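# Stack four magnet blocks from the heap into a tower

## Task

Take four of the magnet blocks out of the heap and build a tidy single tower of them, each one squarely on the one below; at the end neither gripper may still be holding a block.

## Robot and tools

Robot: two arms, left_arm and right_arm, each a six-joint arm ending in a two-finger parallel gripper. The gripper's fingers point along its own +z axis and close along its y axis. end_effector_position is the point between the finger pads, just under 1 cm behind the tips.

Frames. Scene frame: origin at table-top height, midway between the nominal bases, +z up, +x out over the table, left_arm on the +y side (this is not the image side). Calibrated bases: left_arm root at (-0.001, +0.224, 0) m, quat_wxyz (+1.000, 0, 0, -0.003); right_arm at (-0.033, -0.269, 0) m, quat_wxyz (+1.000, 0, 0, -0.012). Each arm's hand pose, velocity, target and wrist-camera pose is reported in that arm's own base frame. Fixed cameras and the table use the scene frame. Offsets you command follow the axes of that arm's current Hand target. Printed poses can be wrong by a few cm, more at long reach.

execute_actions(actions, cameras): actions is a list of actions. Each action is up to 15 rows, one row per 1/30 s step. If fewer rows are given, the last one is held until 15 steps have run. A row is one flat list of 14 numbers, each in [-1, 1], covering both arms even if one stays still: left_arm dx, dy, dz, rx, ry, rz, opening, then right_arm in the same order. dx..rz are an offset from that arm's Hand target as it was when the action began, not a pose. Every row in the action counts from that same start, and sending the same offset again moves the arm further. Scale: 1.0 = 0.6 m or 180 degrees. rx, ry, rz form one rotation vector. Opening is absolute: +1 fully open (about 87 mm between pads), +0.5 about 69 mm, 0 about 43 mm, -0.5 about 18 mm, -1 closed. Sending 0 for all six pose numbers asks for the current Hand target again. Every call sets both openings, so repeat the present opening for a gripper you want left alone; a 0 there is a real command. An empty actions list returns state plus all camera images, the scene number and the task.

move(target, speed, blend, opening_speed, blocking, cameras): moves each gripper in a straight line toward an offset from its Hand target. target is one 14-number row in the same layout and scale as above, or a list of up to 15 such rows. Every row counts from the same starting Hand targets, not from the row before it. speed is in m/s, 0.002 to 2.9, default 0.25; turning is capped at twice that value in rad/s. Give one number, or one per target. blend (m) rounds off the corners of a list; the default 0 stops at each point. opening_speed (0.2 or more per second on the -1..+1 scale) closes the fingers gradually. A move lasts at least 0.5 s and at most 10 s. It does not steer around objects or the other arm. The result ends with a move: line (done, off_target, moving, held, fault...) and any limits (paced = pose clipped, held = steps withheld). Do not route a path close to an arm's own base; go around it.

wait(seconds 0..10), stop() (brakes a running move), zoom_image(camera, region [x0,y0,x1,y1] pixels, at most 504x504) and read_manual(section "licences") are also available. Cameras: cam_head_left, cam_head_right (504x504, on a stand behind the arms), cam_left_wrist, cam_right_wrist (896x504). finished_scene(scene) ends the scene for good; do not call anything after it in the same reply.

Result lines: end_effector_position (m) and quat_wxyz, in the arm's base frame. Hand target is the last commanded pose after clipping; the next offsets start from it. The gripper often stops short of it because of friction and gravity. Any later command, even all zeros, asks for the target again, or you can add the missing distance as an offset. grip_measured uses the same scale as the opening command. To hold a block, command about 0.04 below the reading at first contact. Joint velocities may say "within noise". Tool commands lists the current gripper commands. Joint torques include the arm's own weight, carry fixed offsets, and joints 1-3 wrap at ±28 N m. MOTOR HOT appears at 75 °C. At 90 °C that arm folds up and stays idle for the rest of the scene; at 100 °C it goes limp.

Control notes: orientation commands are clipped to within 40 degrees of the current orientation at each step. Small moves may not happen, or may go sideways. Check the position and tilt after each move and correct any tilt. An arm that meets resistance keeps pushing; command its target back past the gripper to release the push.

Avoid: dropping blocks or letting go while they are still moving; fast collisions; hard pushes against the table or fixed objects; any contact between the two arms, including one gripper closing on the other's fingers; pulling on a wrist camera cable; stretching an arm out for long or holding loads for long (heat); knocking anything off the table. A loose object may occasionally get a short push from outside. Move slowly near contact and lower each block gently onto the tower before opening.

Each tool is called after "Request:" as name(argument=value, ...) on one line, values as JSON.

## Session

Request:
execute_actions(actions=[])

Request:
zoom_image(camera="cam_head_left", region=[100, 150, 380, 330])

Nothing of this call was run. Scene 2 begins with your next reply.

Nothing of this call was run. Scene 2 begins with your next reply.

Request:
execute_actions(actions=[])

Request:
zoom_image(camera="cam_head_left", region=[100, 150, 380, 330])

Scene clock: 0.00 s.
left_arm: end_effector_position=(+0.3734, -0.0075, +0.0630) grip_measured=+0.970 end_effector_quat_wxyz=(+0.636, +0.020, +0.771, -0.030) | right_arm: end_effector_position=(+0.3731, -0.0172, +0.0748) grip_measured=+1.000 end_effector_quat_wxyz=(+0.643, +0.066, +0.759, -0.083)
Joint positions: left_arm=[0.026 1.591 0.238 1.161 0.098 -0.003 0.985] | right_arm=[0.095 1.562 0.251 1.142 0.306 0.01 1]
Joint velocities: within noise
Joint torques (N m): no reading
Motor temperatures (°C): left_arm=[27 29 26 28 27 29 28] | right_arm=[25 29 26 28 28 26 28]
Heat: left arm: 29 °C; right arm: 29 °C.
Hand target: left_arm +0.3757, -0.0074, +0.0675; +0.641, +0.020, +0.767, -0.030 | right_arm +0.3761, -0.0170, +0.0814; +0.651, +0.068, +0.752, -0.081
Tool commands: left_gripper/opening=+1.0 right_gripper/opening=+1.0

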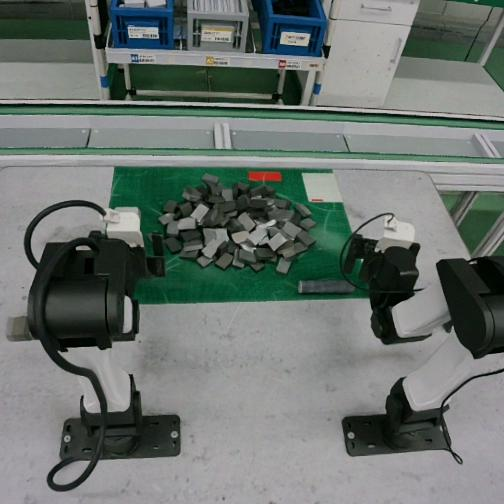

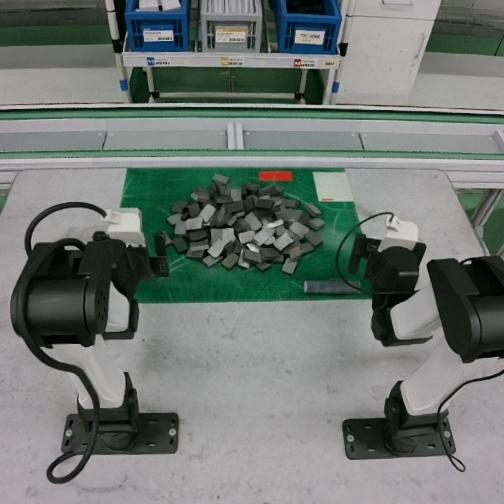

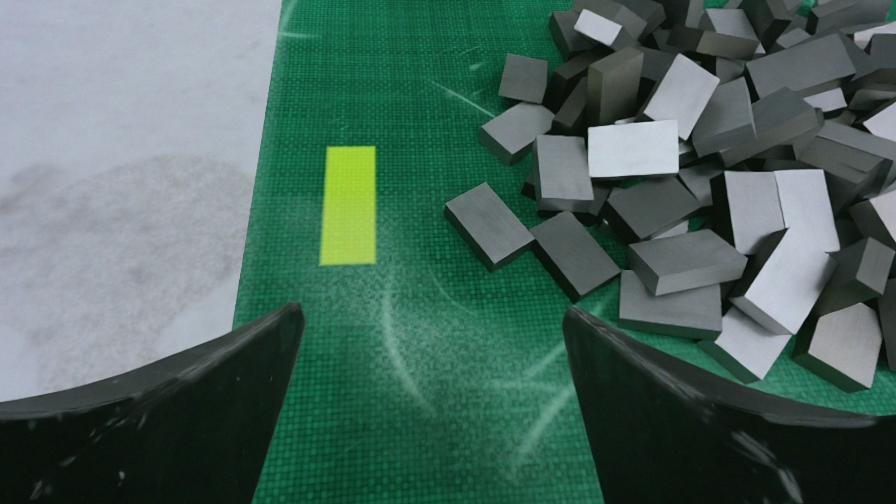

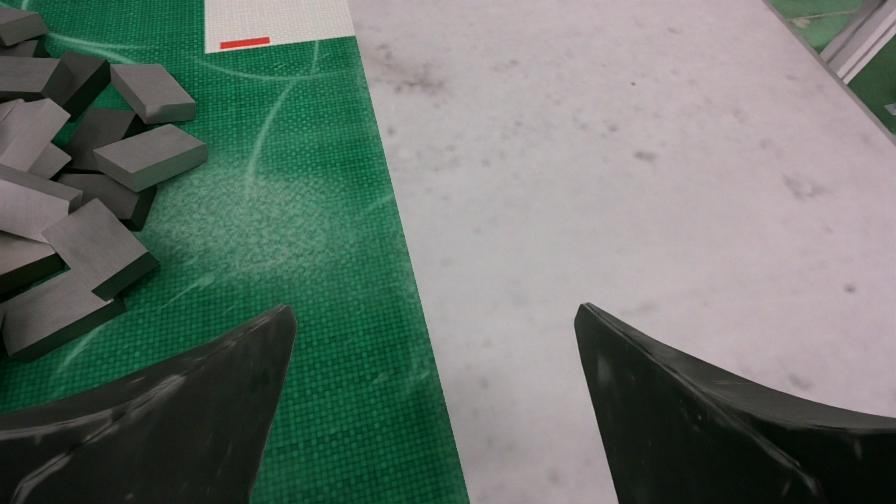

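Scaled by 1.800 from the camera's 504x504 image, which has a finer 720x720 frame.

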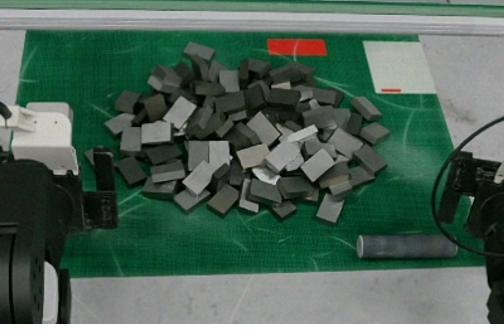

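Request:
move(target=[-0.059,-0.099,0.080,-0.1851,0.341,-0.1613,0.2,0,0,0,0,0,0,1], speed=0.5, cameras=["cam_left_wrist","cam_head_right"])

Scene clock: 3.57 s.
left_arm: end_effector_position=(+0.4198, -0.0700, +0.0927) grip_measured=+0.200 end_effector_quat_wxyz=(+0.123, -0.315, +0.940, +0.048) | right_arm: end_effector_position=(+0.3731, -0.0172, +0.0748) grip_measured=+1.000 end_effector_quat_wxyz=(+0.643, +0.066, +0.759, -0.083)
Joint positions: left_arm=[-0.179 2.123 1.913 -1.188 -0.202 -0.809 0.6] | right_arm=[0.095 1.562 0.251 1.142 0.306 0.01 1]
Joint torques (N m): left_arm=[0.43 -12.16 8.44 0.56 -0.12 0.03] | right_arm=[0.55 -4.78 4.51 1.73 -0.06 0.11]
Heat: left arm: 30 °C; right arm: 30 °C.
Hand target: left_arm +0.4250, -0.0699, +0.0951; +0.123, -0.323, +0.938, +0.042 | right_arm +0.3761, -0.0170, +0.0814; +0.651, +0.068, +0.752, -0.081
Off the commanded pose: left_arm 0.006 m, 1 deg | right_arm 0.007 m, 1 deg.
move: done
Images, in order (width x height): cam_head_right 504x504, cam_left_wrist 896x504.

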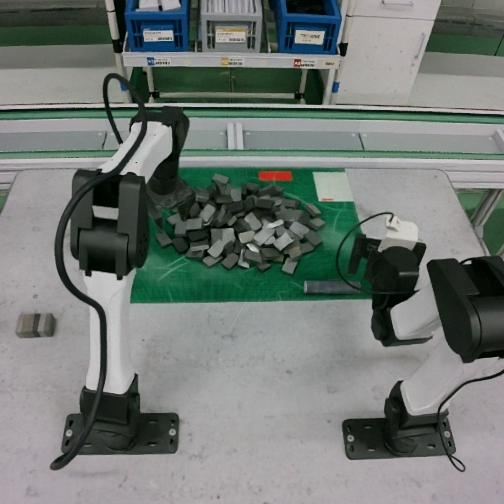

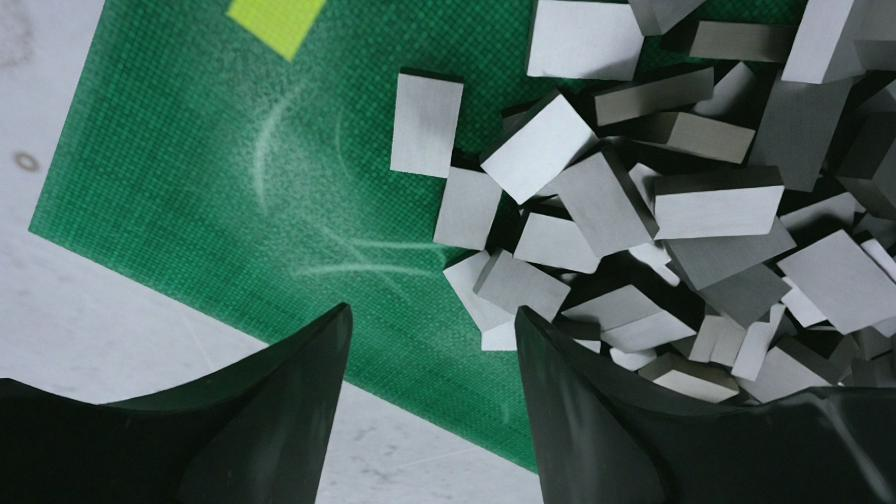

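Request:
move(target=[0.031,-0.021,0.069,0.0125,0,0.0467,0.2,0,0,0,0,0,0,1], speed=0.2, cameras=["cam_left_wrist"])

Scene clock: 5.50 s.
left_arm: end_effector_position=(+0.4270, -0.0813, +0.0557) grip_measured=+0.200 end_effector_quat_wxyz=(+0.128, -0.256, +0.957, +0.037) | right_arm: end_effector_position=(+0.3731, -0.0172, +0.0748) grip_measured=+1.000 end_effector_quat_wxyz=(+0.643, +0.066, +0.759, -0.083)
Joint positions: left_arm=[-0.199 2.152 1.81 -1.029 -0.18 -0.704 0.6] | right_arm=[0.095 1.562 0.251 1.142 0.306 0.01 1]
Joint torques (N m): left_arm=[-0.38 -13.31 5 0.88 -0.1 0.18] | right_arm=[0.57 -4.78 4.51 1.73 -0.05 0.11]
Heat: left arm: 30 °C; right arm: 30 °C.
Hand target: left_arm +0.4270, -0.0843, +0.0502; +0.126, -0.250, +0.959, +0.033 | right_arm +0.3761, -0.0170, +0.0814; +0.651, +0.068, +0.752, -0.081
Off the commanded pose: left_arm 0.006 m, 1 deg | right_arm 0.007 m, 1 deg.
move: done
Images, in order (width x height): cam_left_wrist 896x504.

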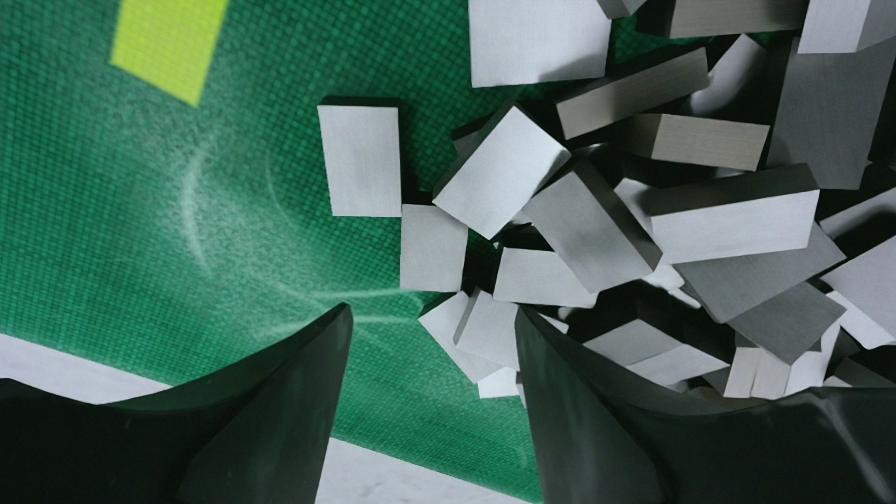

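Request:
move(target=[[0.008,0.0025,0.030,0,0,0,-0.14,0,0,0,0,0,0,1],[0.0163,0.0025,0.0607,0,0,0,-0.14,0,0,0,0,0,0,1]], speed=0.12, blend=0.01, cameras=["cam_left_wrist"])

Scene clock: 7.97 s.
left_arm: end_effector_position=(+0.4272, -0.0815, +0.0201) grip_measured=-0.140 end_effector_quat_wxyz=(+0.130, -0.255, +0.958, +0.035) | right_arm: end_effector_position=(+0.3731, -0.0172, +0.0748) grip_measured=+1.000 end_effector_quat_wxyz=(+0.643, +0.066, +0.759, -0.083)
Joint positions: left_arm=[-0.199 2.172 1.698 -0.892 -0.178 -0.701 0.43] | right_arm=[0.095 1.562 0.251 1.142 0.306 0.01 1]
Joint torques (N m): left_arm=[-0.16 -12.97 4.86 0.92 -0.1 0.18] | right_arm=[0.55 -4.78 4.51 1.73 -0.05 0.11]
Heat: left arm: 32 °C; right arm: 30 °C.
Hand target: left_arm +0.4263, -0.0830, +0.0126; +0.126, -0.250, +0.959, +0.033 | right_arm +0.3761, -0.0170, +0.0814; +0.651, +0.068, +0.752, -0.081
Off the commanded pose: left_arm 0.008 m, 1 deg | right_arm 0.007 m, 1 deg.
move: done; blend cut to 0.0094 m at target 1
Images, in order (width x height): cam_left_wrist 896x504.

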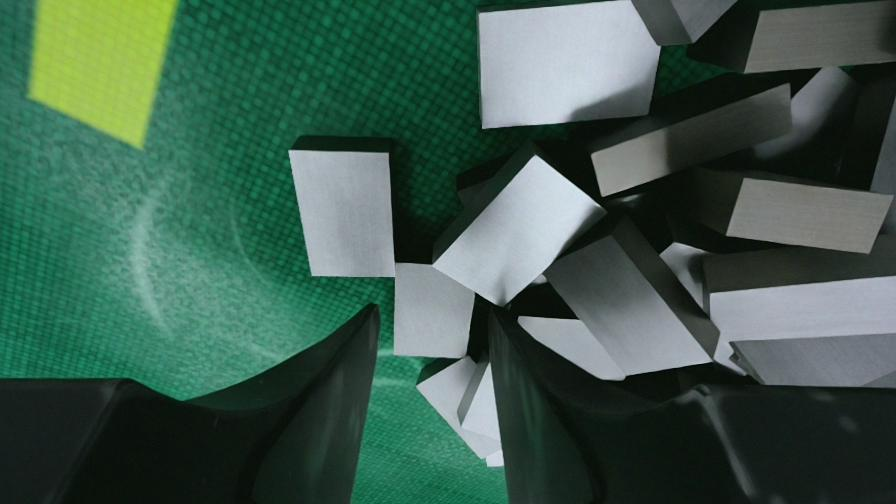

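Request:
move(target=[[0.002,0,0.009,0,0,0,-0.14,0,0,0,0,0,0,1],[0.002,0,0.009,0,0,0,-0.42,0,0,0,0,0,0,1]], speed=0.08, opening_speed=1.0, cameras=["cam_left_wrist"])

Scene clock: 9.40 s.
left_arm: end_effector_position=(+0.4284, -0.0819, +0.0177) grip_measured=-0.372 end_effector_quat_wxyz=(+0.134, -0.254, +0.957, +0.033) | right_arm: end_effector_position=(+0.3731, -0.0172, +0.0748) grip_measured=+1.000 end_effector_quat_wxyz=(+0.643, +0.066, +0.759, -0.083)
Joint positions: left_arm=[-0.199 2.172 1.688 -0.873 -0.178 -0.7 0.314] | right_arm=[0.095 1.562 0.251 1.142 0.306 0.01 1]
Joint torques (N m): left_arm=[-0.14 -12.37 4.71 0.93 -0.11 0.17] | right_arm=[0.57 -4.78 4.53 1.73 -0.05 0.11]
Heat: left arm: 32 °C; right arm: 31 °C.
Hand target: left_arm +0.4265, -0.0829, +0.0070; +0.126, -0.251, +0.959, +0.033 | right_arm +0.3761, -0.0170, +0.0814; +0.651, +0.068, +0.752, -0.081
Off the commanded pose: left_arm 0.011 m, 1 deg | right_arm 0.007 m, 1 deg.
move: off_target (left_arm); target 2's new opening was sent with left_arm's hand 0.011 m and 1 deg from that target
Images, in order (width x height): cam_left_wrist 896x504.

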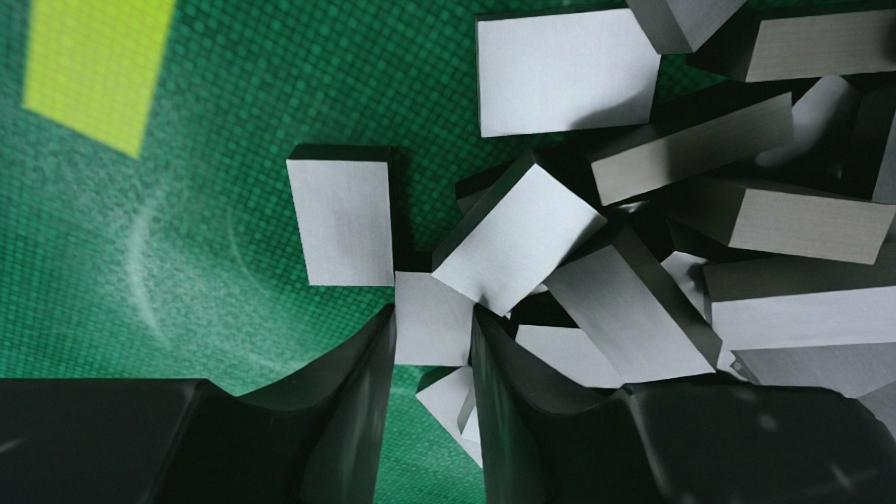

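Request:
move(target=[[-0.025,0,-0.0934,0,0,0,-0.42,0,0,0,0,0,0,1],[-0.081,0.042,-0.078,0.0042,0,0.0156,-0.42,0,0,0,0,0,0,1]], speed=0.2, blend=0.015, cameras=["cam_left_wrist"])

Request:
zoom_image(camera="cam_left_wrist", region=[280, 100, 620, 440])

Scene clock: 11.53 s.
left_arm: end_effector_position=(+0.4382, -0.0392, +0.0595) grip_measured=-0.372 end_effector_quat_wxyz=(+0.121, -0.233, +0.964, +0.037) | right_arm: end_effector_position=(+0.3731, -0.0172, +0.0748) grip_measured=+1.000 end_effector_quat_wxyz=(+0.643, +0.066, +0.759, -0.083)
Joint positions: left_arm=[-0.099 2.182 1.872 -1.055 -0.149 -0.558 0.314] | right_arm=[0.095 1.562 0.251 1.142 0.306 0.01 1]
Joint torques (N m): left_arm=[-0.57 -13.26 8.75 0.66 -0.07 0.17] | right_arm=[0.57 -4.77 4.49 1.73 -0.05 0.11]
Heat: left arm: 33 °C; right arm: 31 °C.
Hand target: left_arm +0.4445, -0.0437, +0.0648; +0.127, -0.226, +0.965, +0.030 | right_arm +0.3761, -0.0170, +0.0814; +0.651, +0.068, +0.752, -0.081
Off the commanded pose: left_arm 0.009 m, 1 deg | right_arm 0.007 m, 1 deg.
move: done
Images, in order (width x height): cam_left_wrist 896x504.

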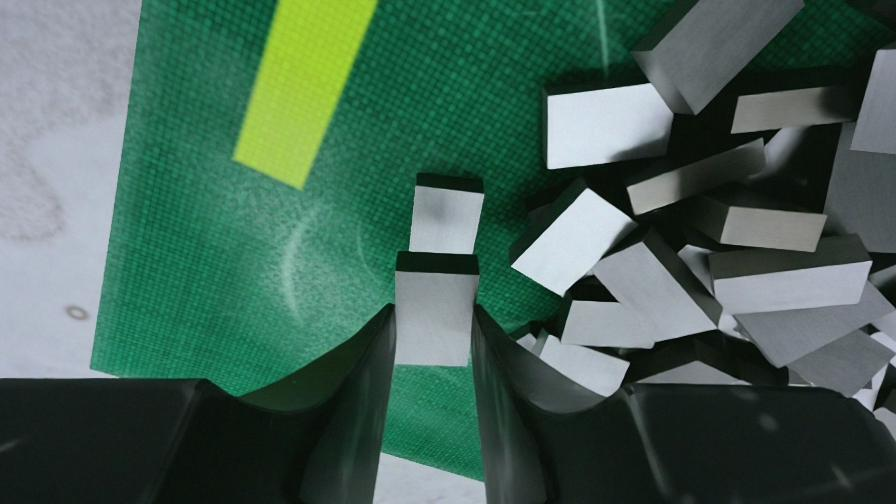

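Scaled by 1.482 from the camera's 896x504 image, which has a finer 1280x720 frame.

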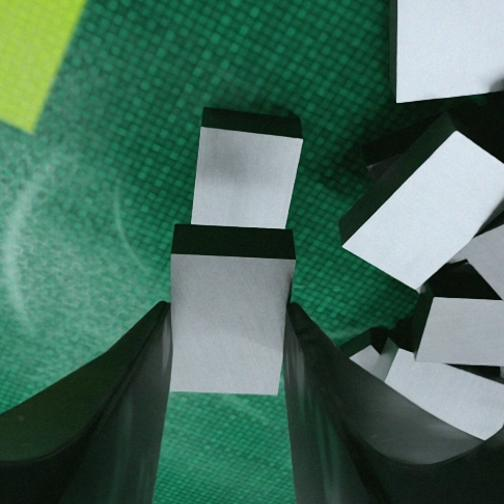

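Request:
move(target=[0,-0.0072,0.0388,0.0055,0,0.0204,-0.42,0,0,0,0,0,0,1], speed=0.1, cameras=["cam_left_wrist"])

Request:
zoom_image(camera="cam_left_wrist", region=[340, 180, 540, 380])

Scene clock: 13.37 s.
left_arm: end_effector_position=(+0.4458, -0.0402, +0.0434) grip_measured=-0.372 end_effector_quat_wxyz=(+0.121, -0.201, +0.972, +0.033) | right_arm: end_effector_position=(+0.3731, -0.0172, +0.0748) grip_measured=+1.000 end_effector_quat_wxyz=(+0.643, +0.066, +0.759, -0.083)
Joint positions: left_arm=[-0.099 2.222 1.872 -1.009 -0.135 -0.493 0.314] | right_arm=[0.095 1.562 0.251 1.142 0.306 0.01 1]
Joint torques (N m): left_arm=[-0.58 -13.76 6.64 0.95 -0.04 0.16] | right_arm=[0.55 -4.78 4.51 1.73 -0.06 0.11]
Motor temperatures (°C): left_arm=[27 35 28 30 27 29 29] | right_arm=[25 30 28 31 28 26 28]
Heat: left arm: 35 °C; right arm: 31 °C.
Hand target: left_arm +0.4518, -0.0449, +0.0424; +0.128, -0.194, +0.972, +0.026 | right_arm +0.3761, -0.0170, +0.0814; +0.651, +0.068, +0.752, -0.081
Off the commanded pose: left_arm 0.008 m, 1 deg | right_arm 0.007 m, 1 deg.
move: done
Images, in order (width x height): cam_left_wrist 896x504.

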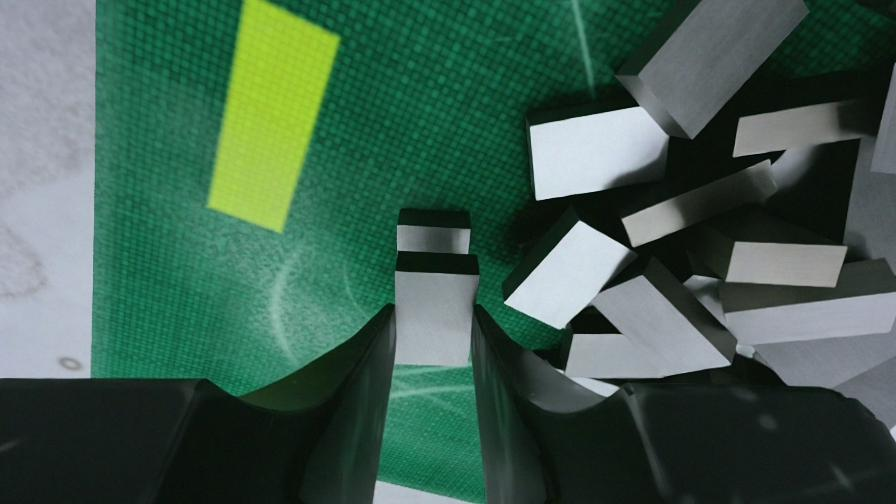

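Scaled by 2.520 from the camera's 896x504 image, which has a finer 1280x720 frame.

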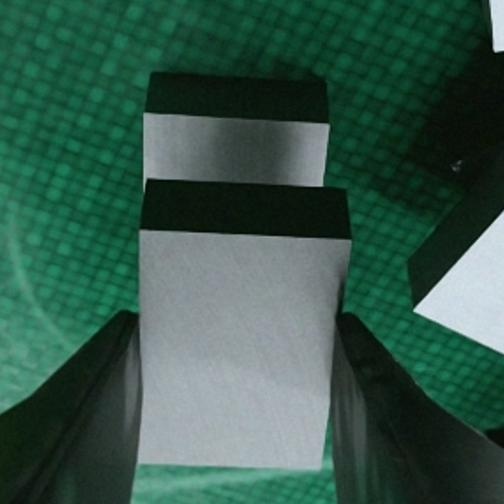

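Request:
move(target=[0.0037,0.010,0.0145,0,0,0.004,-0.42,0,0,0,0,0,0,1], speed=0.08, cameras=["cam_left_wrist"])

Request:
zoom_image(camera="cam_left_wrist", region=[340, 180, 540, 380])

Scene clock: 15.10 s.
left_arm: end_effector_position=(+0.4486, -0.0401, +0.0376) grip_measured=-0.372 end_effector_quat_wxyz=(+0.127, -0.190, +0.973, +0.031) | right_arm: end_effector_position=(+0.3731, -0.0172, +0.0748) grip_measured=+1.000 end_effector_quat_wxyz=(+0.643, +0.066, +0.759, -0.083)
Joint positions: left_arm=[-0.099 2.222 1.848 -0.969 -0.133 -0.47 0.314] | right_arm=[0.095 1.562 0.251 1.142 0.306 0.01 1]
Joint torques (N m): left_arm=[0.28 -14.27 5.05 0.98 -0.05 0.21] | right_arm=[0.55 -4.77 4.49 1.73 -0.06 0.11]
Heat: left arm: 36 °C; right arm: 32 °C.
Hand target: left_arm +0.4496, -0.0393, +0.0334; +0.128, -0.188, +0.973, +0.026 | right_arm +0.3761, -0.0170, +0.0814; +0.651, +0.068, +0.752, -0.081
Off the commanded pose: left_arm 0.004 m, 1 deg | right_arm 0.007 m, 1 deg.
move: done
Images, in order (width x height): cam_left_wrist 896x504.

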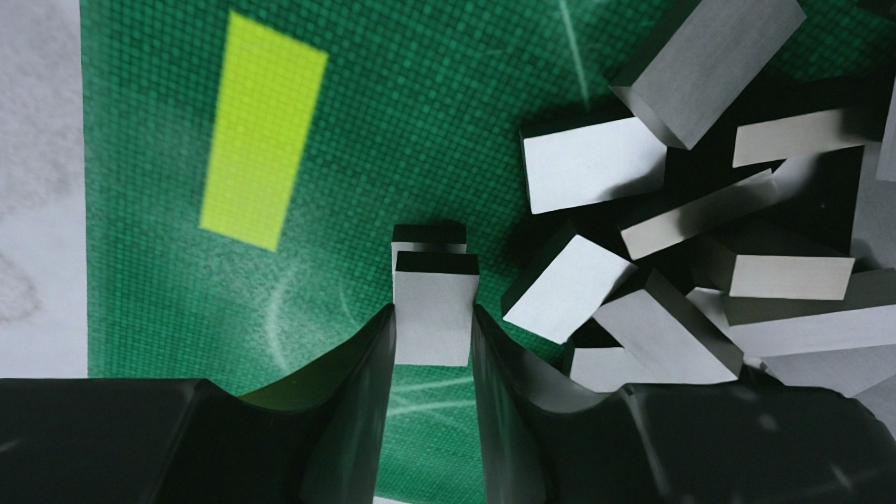

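Scaled by 2.520 from the camera's 896x504 image, which has a finer 1280x720 frame.

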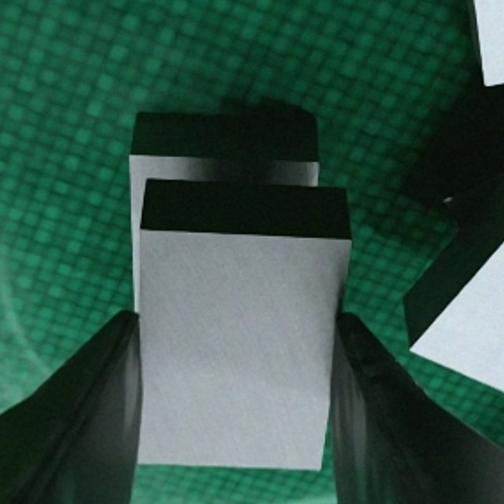

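Request:
move(target=[0.0053,0.015,0.0045,0,0,-0.002,-0.42,0,0,0,0,0,0,1], speed=0.08, cameras=["cam_left_wrist"])

Request:
zoom_image(camera="cam_left_wrist", region=[340, 180, 540, 380])

Scene clock: 16.13 s.
left_arm: end_effector_position=(+0.4430, -0.0361, +0.0279) grip_measured=-0.372 end_effector_quat_wxyz=(+0.119, -0.191, +0.974, +0.029) | right_arm: end_effector_position=(+0.3731, -0.0172, +0.0748) grip_measured=+1.000 end_effector_quat_wxyz=(+0.643, +0.066, +0.759, -0.083)
Joint positions: left_arm=[-0.087 2.219 1.806 -0.944 -0.12 -0.462 0.314] | right_arm=[0.095 1.562 0.251 1.142 0.306 0.01 1]
Joint torques (N m): left_arm=[0.64 -16.24 4.07 1.01 -0.11 0.19] | right_arm=[0.57 -4.77 4.51 1.73 -0.05 0.11]
Heat: left arm: 37 °C; right arm: 32 °C.
Hand target: left_arm +0.4440, -0.0319, +0.0298; +0.128, -0.191, +0.973, +0.026 | right_arm +0.3761, -0.0170, +0.0814; +0.651, +0.068, +0.752, -0.081
Off the commanded pose: left_arm 0.005 m, 1 deg | right_arm 0.007 m, 1 deg.
move: done
Images, in order (width x height): cam_left_wrist 896x504.

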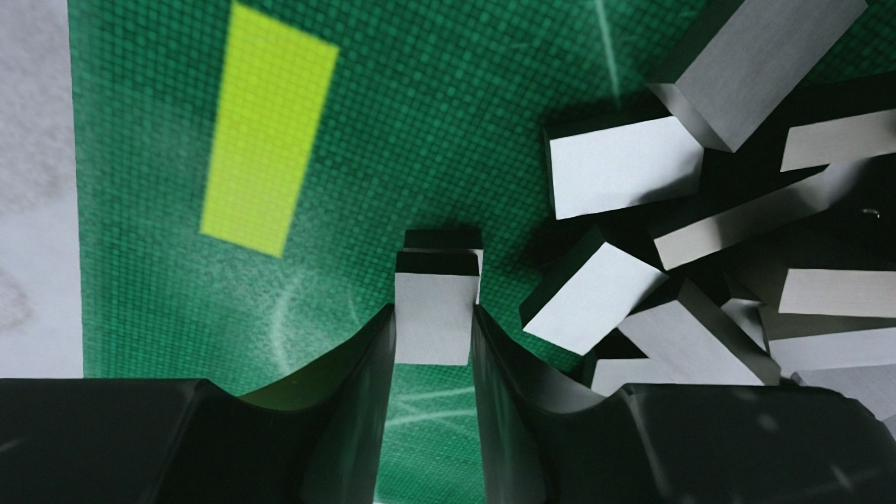

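Scaled by 2.520 from the camera's 896x504 image, which has a finer 1280x720 frame.

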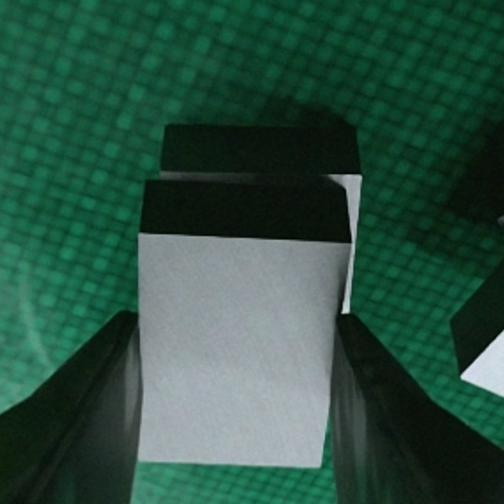

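Request:
move(target=[-0.0022,-0.0183,-0.008,0,0,0,-0.42,0,0,0,0,0,0,1], speed=0.08, cameras=["cam_left_wrist"])

Request:
zoom_image(camera="cam_left_wrist", region=[340, 180, 540, 380])

Scene clock: 17.17 s.
left_arm: end_effector_position=(+0.4428, -0.0384, +0.0279) grip_measured=-0.372 end_effector_quat_wxyz=(+0.118, -0.190, +0.974, +0.028) | right_arm: end_effector_position=(+0.3731, -0.0172, +0.0748) grip_measured=+1.000 end_effector_quat_wxyz=(+0.643, +0.066, +0.759, -0.083)
Joint positions: left_arm=[-0.092 2.219 1.806 -0.945 -0.12 -0.465 0.314] | right_arm=[0.095 1.562 0.251 1.142 0.306 0.01 1]
Joint torques (N m): left_arm=[-0.72 -14.61 7.79 0.7 -0.16 0.02] | right_arm=[0.57 -4.78 4.51 1.73 -0.05 0.11]
Heat: left arm: 37 °C; right arm: 32 °C.
Hand target: left_arm +0.4482, -0.0420, +0.0348; +0.128, -0.191, +0.973, +0.026 | right_arm +0.3761, -0.0170, +0.0814; +0.651, +0.068, +0.752, -0.081
Off the commanded pose: left_arm 0.009 m, 1 deg | right_arm 0.007 m, 1 deg.
move: done
Images, in order (width x height): cam_left_wrist 896x504.

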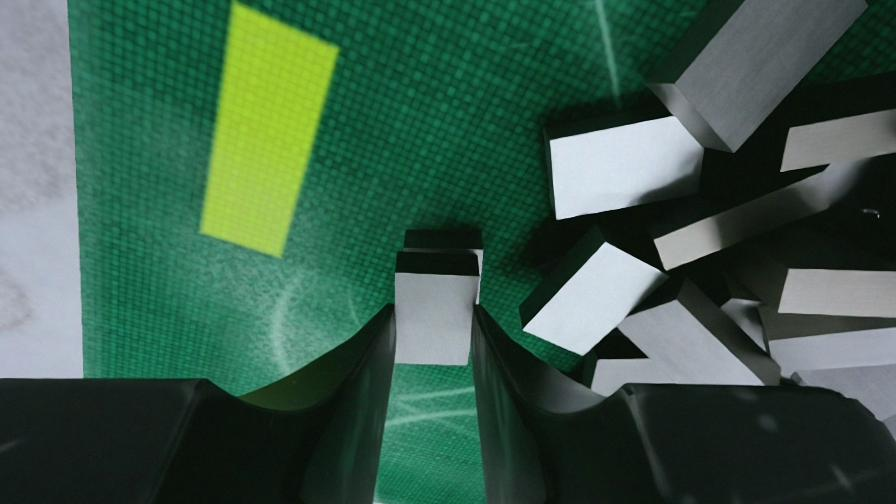

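Scaled by 2.520 from the camera's 896x504 image, which has a finer 1280x720 frame.

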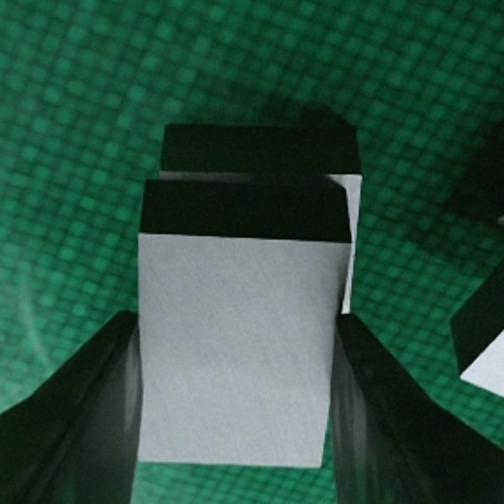

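Request:
move(target=[-0.003,-0.006,-0.009,0,0,0,-0.42,0,0,0,0,0,0,1], speed=0.08, cameras=["cam_left_wrist"])

Request:
zoom_image(camera="cam_left_wrist", region=[340, 180, 540, 380])

Scene clock: 18.33 s.
left_arm: end_effector_position=(+0.4420, -0.0422, +0.0325) grip_measured=-0.372 end_effector_quat_wxyz=(+0.116, -0.189, +0.975, +0.028) | right_arm: end_effector_position=(+0.3731, -0.0172, +0.0748) grip_measured=+1.000 end_effector_quat_wxyz=(+0.643, +0.066, +0.759, -0.083)
Joint positions: left_arm=[-0.1 2.219 1.825 -0.969 -0.12 -0.471 0.314] | right_arm=[0.095 1.562 0.251 1.142 0.306 0.01 1]
Joint torques (N m): left_arm=[-0.64 -14.19 8.72 0.69 -0.17 0.04] | right_arm=[0.55 -4.78 4.49 1.73 -0.05 0.11]
Heat: left arm: 38 °C; right arm: 32 °C.
Hand target: left_arm +0.4498, -0.0453, +0.0405; +0.128, -0.191, +0.973, +0.026 | right_arm +0.3761, -0.0170, +0.0814; +0.651, +0.068, +0.752, -0.081
Off the commanded pose: left_arm 0.012 m, 1 deg | right_arm 0.007 m, 1 deg.
move: off_target (left_arm)
Images, in order (width x height): cam_left_wrist 896x504.

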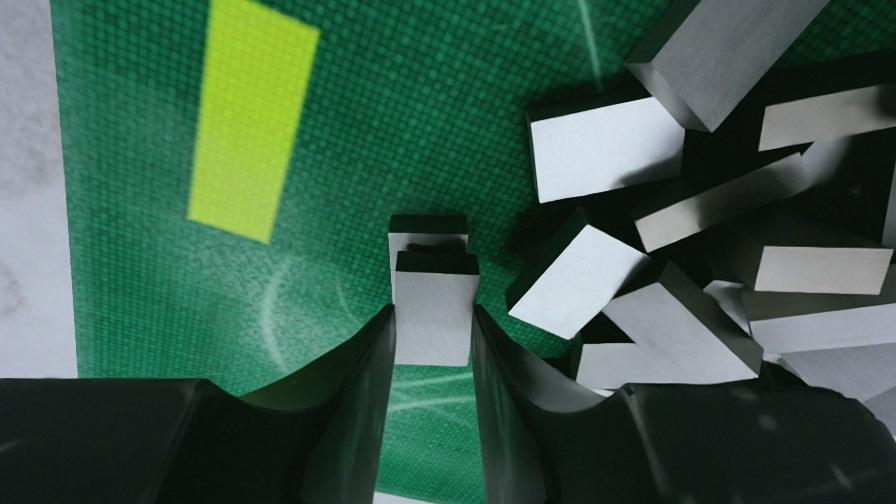

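Scaled by 2.520 from the camera's 896x504 image, which has a finer 1280x720 frame.

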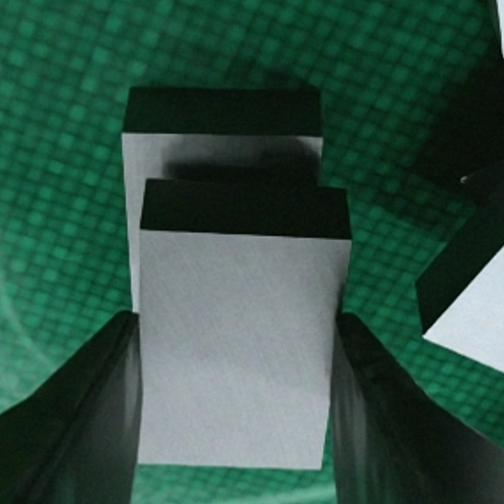

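Request:
move(target=[[0,0.033,0,-0.0019,0,-0.007,-0.42,0,0,0,0,0,0,1],[0.0052,0.0053,0.016,-0.0019,0,-0.007,-0.42,0,0,0,0,0,0,1]], speed=0.08, cameras=["cam_left_wrist"])

Request:
zoom_image(camera="cam_left_wrist", region=[340, 180, 540, 380])

Scene clock: 20.53 s.
left_arm: end_effector_position=(+0.4414, -0.0422, +0.0296) grip_measured=-0.372 end_effector_quat_wxyz=(+0.116, -0.198, +0.973, +0.028) | right_arm: end_effector_position=(+0.3731, -0.0172, +0.0748) grip_measured=+1.000 end_effector_quat_wxyz=(+0.643, +0.066, +0.759, -0.083)
Joint positions: left_arm=[-0.099 2.219 1.813 -0.959 -0.12 -0.488 0.314] | right_arm=[0.095 1.562 0.251 1.142 0.306 0.01 1]
Joint torques (N m): left_arm=[-0.12 -14.17 6.53 0.92 -0.21 0.01] | right_arm=[0.57 -4.78 4.51 1.73 -0.05 0.11]
Heat: left arm: 38 °C; right arm: 32 °C.
Hand target: left_arm +0.4482, -0.0425, +0.0304; +0.128, -0.202, +0.971, +0.027 | right_arm +0.3761, -0.0170, +0.0814; +0.651, +0.068, +0.752, -0.081
Off the commanded pose: left_arm 0.007 m, 1 deg | right_arm 0.007 m, 1 deg.
move: done
Images, in order (width x height): cam_left_wrist 896x504.

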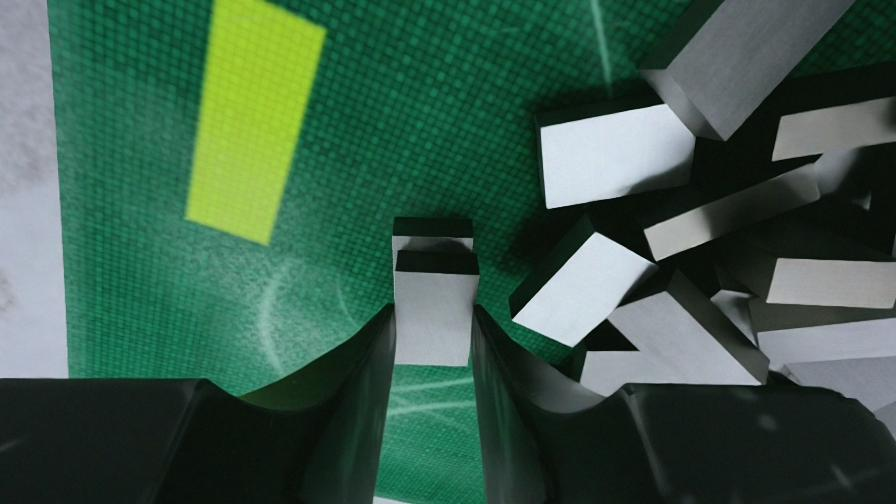

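Scaled by 2.520 from the camera's 896x504 image, which has a finer 1280x720 frame.

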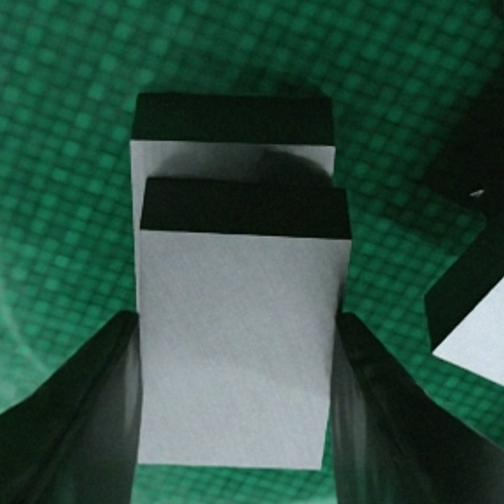

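Request:
move(target=[[-0.0115,0.0267,-0.0142,0,0,-0.003,-0.42,0,0,0,0,0,0,1],[-0.0085,0.003,-0.0028,0,0,-0.003,-0.42,0,0,0,0,0,0,1]], speed=0.08, cameras=["cam_left_wrist"])

Request:
zoom_image(camera="cam_left_wrist", region=[340, 180, 540, 380])

Scene clock: 22.37 s.
left_arm: end_effector_position=(+0.4418, -0.0378, +0.0296) grip_measured=-0.372 end_effector_quat_wxyz=(+0.115, -0.203, +0.972, +0.028) | right_arm: end_effector_position=(+0.3731, -0.0172, +0.0748) grip_measured=+1.000 end_effector_quat_wxyz=(+0.643, +0.066, +0.759, -0.083)
Joint positions: left_arm=[-0.089 2.219 1.813 -0.959 -0.12 -0.488 0.314] | right_arm=[0.095 1.562 0.251 1.142 0.306 0.01 1]
Joint torques (N m): left_arm=[-0.23 -13.33 8.55 0.77 -0.19 -0.02] | right_arm=[0.55 -4.78 4.49 1.73 -0.05 0.11]
Heat: left arm: 39 °C; right arm: 33 °C.
Hand target: left_arm +0.4516, -0.0391, +0.0334; +0.128, -0.206, +0.970, +0.027 | right_arm +0.3761, -0.0170, +0.0814; +0.651, +0.068, +0.752, -0.081
Off the commanded pose: left_arm 0.011 m, 1 deg | right_arm 0.007 m, 1 deg.
move: off_target (left_arm)
Images, in order (width x height): cam_left_wrist 896x504.

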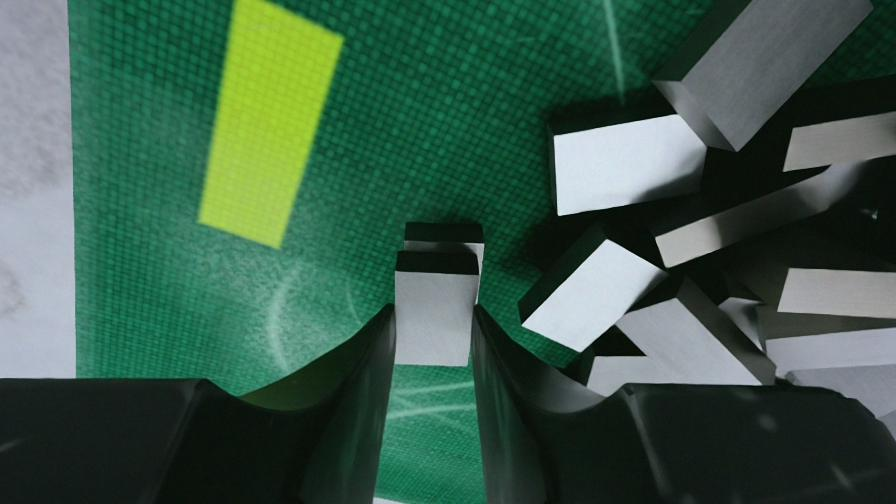

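Scaled by 2.520 from the camera's 896x504 image, which has a finer 1280x720 frame.

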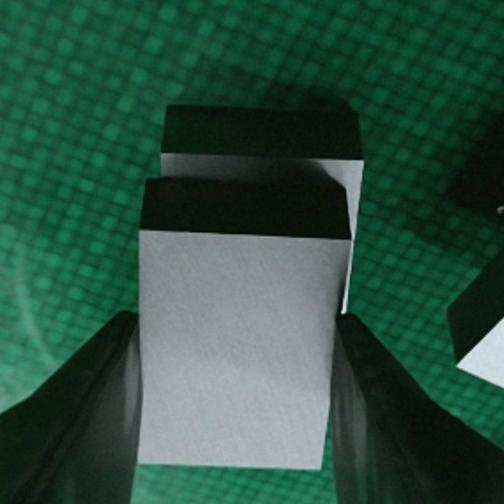

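Request:
move(target=[-0.005,-0.0067,-0.0057,0,0,0,-0.42,0,0,0,0,0,0,1], speed=0.08, cameras=["cam_left_wrist"])

Request:
zoom_image(camera="cam_left_wrist", region=[340, 180, 540, 380])

Scene clock: 23.80 s.
left_arm: end_effector_position=(+0.4480, -0.0386, +0.0330) grip_measured=-0.372 end_effector_quat_wxyz=(+0.120, -0.206, +0.971, +0.027) | right_arm: end_effector_position=(+0.3731, -0.0172, +0.0748) grip_measured=+1.000 end_effector_quat_wxyz=(+0.643, +0.066, +0.759, -0.083)
Joint positions: left_arm=[-0.089 2.233 1.85 -0.973 -0.12 -0.494 0.314] | right_arm=[0.095 1.562 0.251 1.142 0.306 0.01 1]
Joint torques (N m): left_arm=[-0.79 -13.55 8.76 0.7 -0.21 0.02] | right_arm=[0.57 -4.78 4.49 1.73 -0.05 0.11]
Heat: left arm: 39 °C; right arm: 33 °C.
Hand target: left_arm +0.4551, -0.0420, +0.0375; +0.128, -0.207, +0.970, +0.027 | right_arm +0.3761, -0.0170, +0.0814; +0.651, +0.068, +0.752, -0.081
Off the commanded pose: left_arm 0.009 m, 1 deg | right_arm 0.007 m, 1 deg.
move: done
Images, in order (width x height): cam_left_wrist 896x504.

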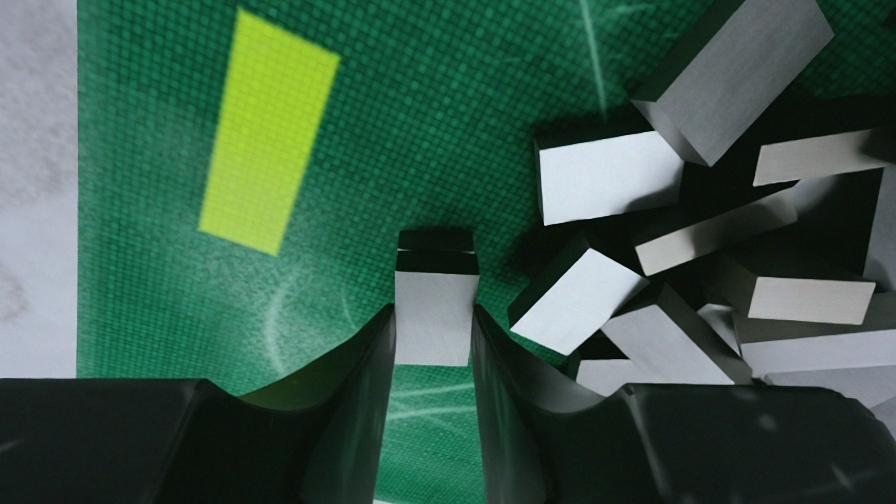

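Scaled by 2.520 from the camera's 896x504 image, which has a finer 1280x720 frame.

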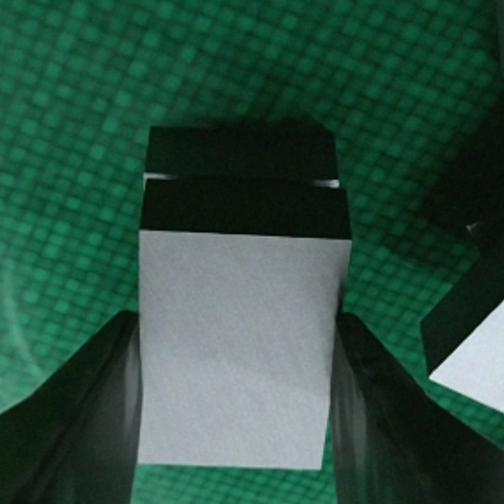

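Request:
move(target=[0.0032,0,0.012,0,0,0,-0.42,0,0,0,0,0,0,1], speed=0.08, cameras=["cam_left_wrist"])

Request:
zoom_image(camera="cam_left_wrist", region=[340, 180, 540, 380])

Scene clock: 24.80 s.
left_arm: end_effector_position=(+0.4475, -0.0386, +0.0304) grip_measured=-0.372 end_effector_quat_wxyz=(+0.117, -0.206, +0.971, +0.027) | right_arm: end_effector_position=(+0.3731, -0.0172, +0.0748) grip_measured=+1.000 end_effector_quat_wxyz=(+0.643, +0.066, +0.759, -0.083)
Joint positions: left_arm=[-0.089 2.24 1.85 -0.973 -0.12 -0.494 0.314] | right_arm=[0.095 1.562 0.251 1.142 0.306 0.01 1]
Joint torques (N m): left_arm=[-0.8 -13.59 7.12 0.91 -0.2 0.03] | right_arm=[0.57 -4.77 4.49 1.73 -0.06 0.11]
Motor temperatures (°C): left_arm=[27 40 29 30 27 29 29] | right_arm=[25 30 28 33 28 26 28]
Heat: left arm: 40 °C; right arm: 33 °C.
Hand target: left_arm +0.4552, -0.0420, +0.0301; +0.128, -0.206, +0.970, +0.027 | right_arm +0.3761, -0.0170, +0.0814; +0.651, +0.068, +0.752, -0.081
Off the commanded pose: left_arm 0.008 m, 1 deg | right_arm 0.007 m, 1 deg.
move: done
Images, in order (width x height): cam_left_wrist 896x504.

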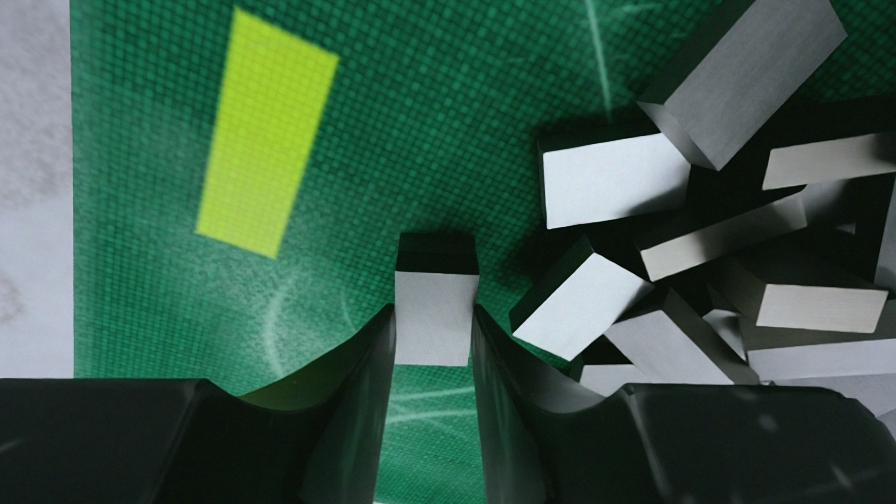

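Scaled by 2.520 from the camera's 896x504 image, which has a finer 1280x720 frame.

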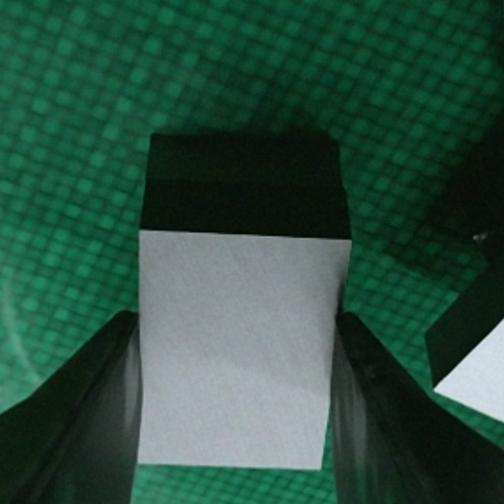

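Request:
move(target=[[0,0,0,0,0,0,-0.42,0,0,0,0,0,0,1],[0,0,0,0,0,0,-0.14,0,0,0,0,0,0,1],[-0.03,0,-0.112,0,0,0,0,0,0,0,0,0,0,1],[-0.03,-0.05,-0.13,0,0,0,0.2,0,0,0,0,0,0,1]], speed=[0.05,0.1,0.2,0.3], blend=[0,0,0.02,0], opening_speed=1.5, cameras=["cam_left_wrist","cam_head_left"])

Request:
zoom_image(camera="cam_left_wrist", region=[340, 0, 844, 400])

Request:
zoom_image(camera="cam_head_left", region=[130, 170, 330, 290])

Scene clock: 29.83 s.
left_arm: end_effector_position=(+0.4606, -0.0731, +0.1088) grip_measured=+0.200 end_effector_quat_wxyz=(+0.123, -0.201, +0.972, +0.021) | right_arm: end_effector_position=(+0.3731, -0.0172, +0.0748) grip_measured=+1.000 end_effector_quat_wxyz=(+0.643, +0.066, +0.759, -0.083)
Joint positions: left_arm=[-0.158 2.325 2.307 -1.335 -0.126 -0.553 0.6] | right_arm=[0.095 1.562 0.251 1.142 0.306 0.01 1]
Joint torques (N m): left_arm=[0.05 -13.7 8.35 0.65 -0.28 0.04] | right_arm=[0.57 -4.78 4.49 1.73 -0.05 0.11]
Heat: left arm: 41 °C; right arm: 34 °C.
Hand target: left_arm +0.4647, -0.0704, +0.1100; +0.128, -0.207, +0.970, +0.027 | right_arm +0.3761, -0.0170, +0.0814; +0.651, +0.068, +0.752, -0.081
Off the commanded pose: left_arm 0.005 m, 1 deg | right_arm 0.007 m, 1 deg.
move: done; blend cut to 0 m at target 3
Images, in order (width x height): cam_head_left 504x504, cam_left_wrist 896x504.

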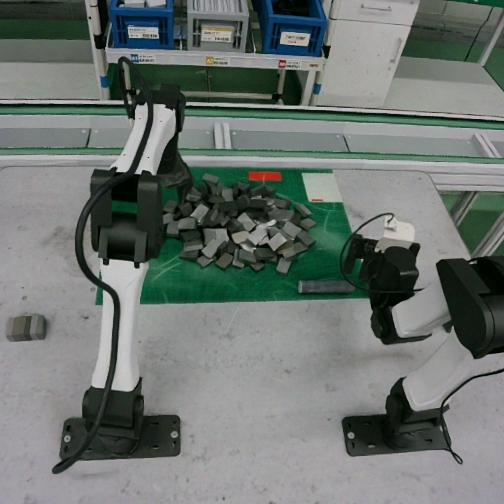

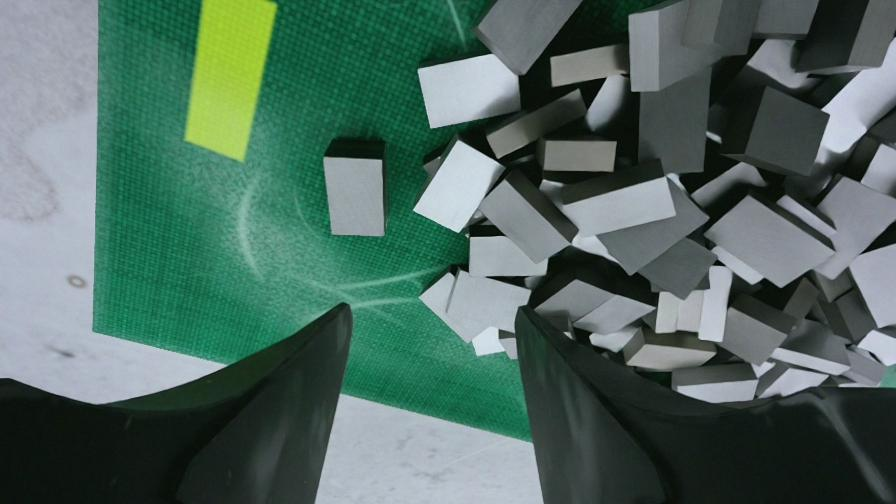

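Scaled by 1.000.

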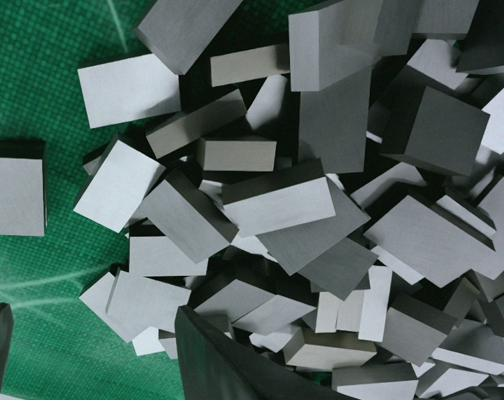

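Scaled by 2.520 from the camera's 504x504 image, which has a finer 720x720 frame.

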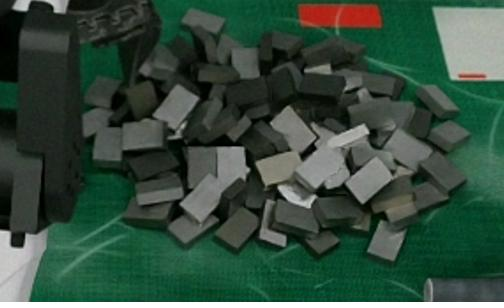

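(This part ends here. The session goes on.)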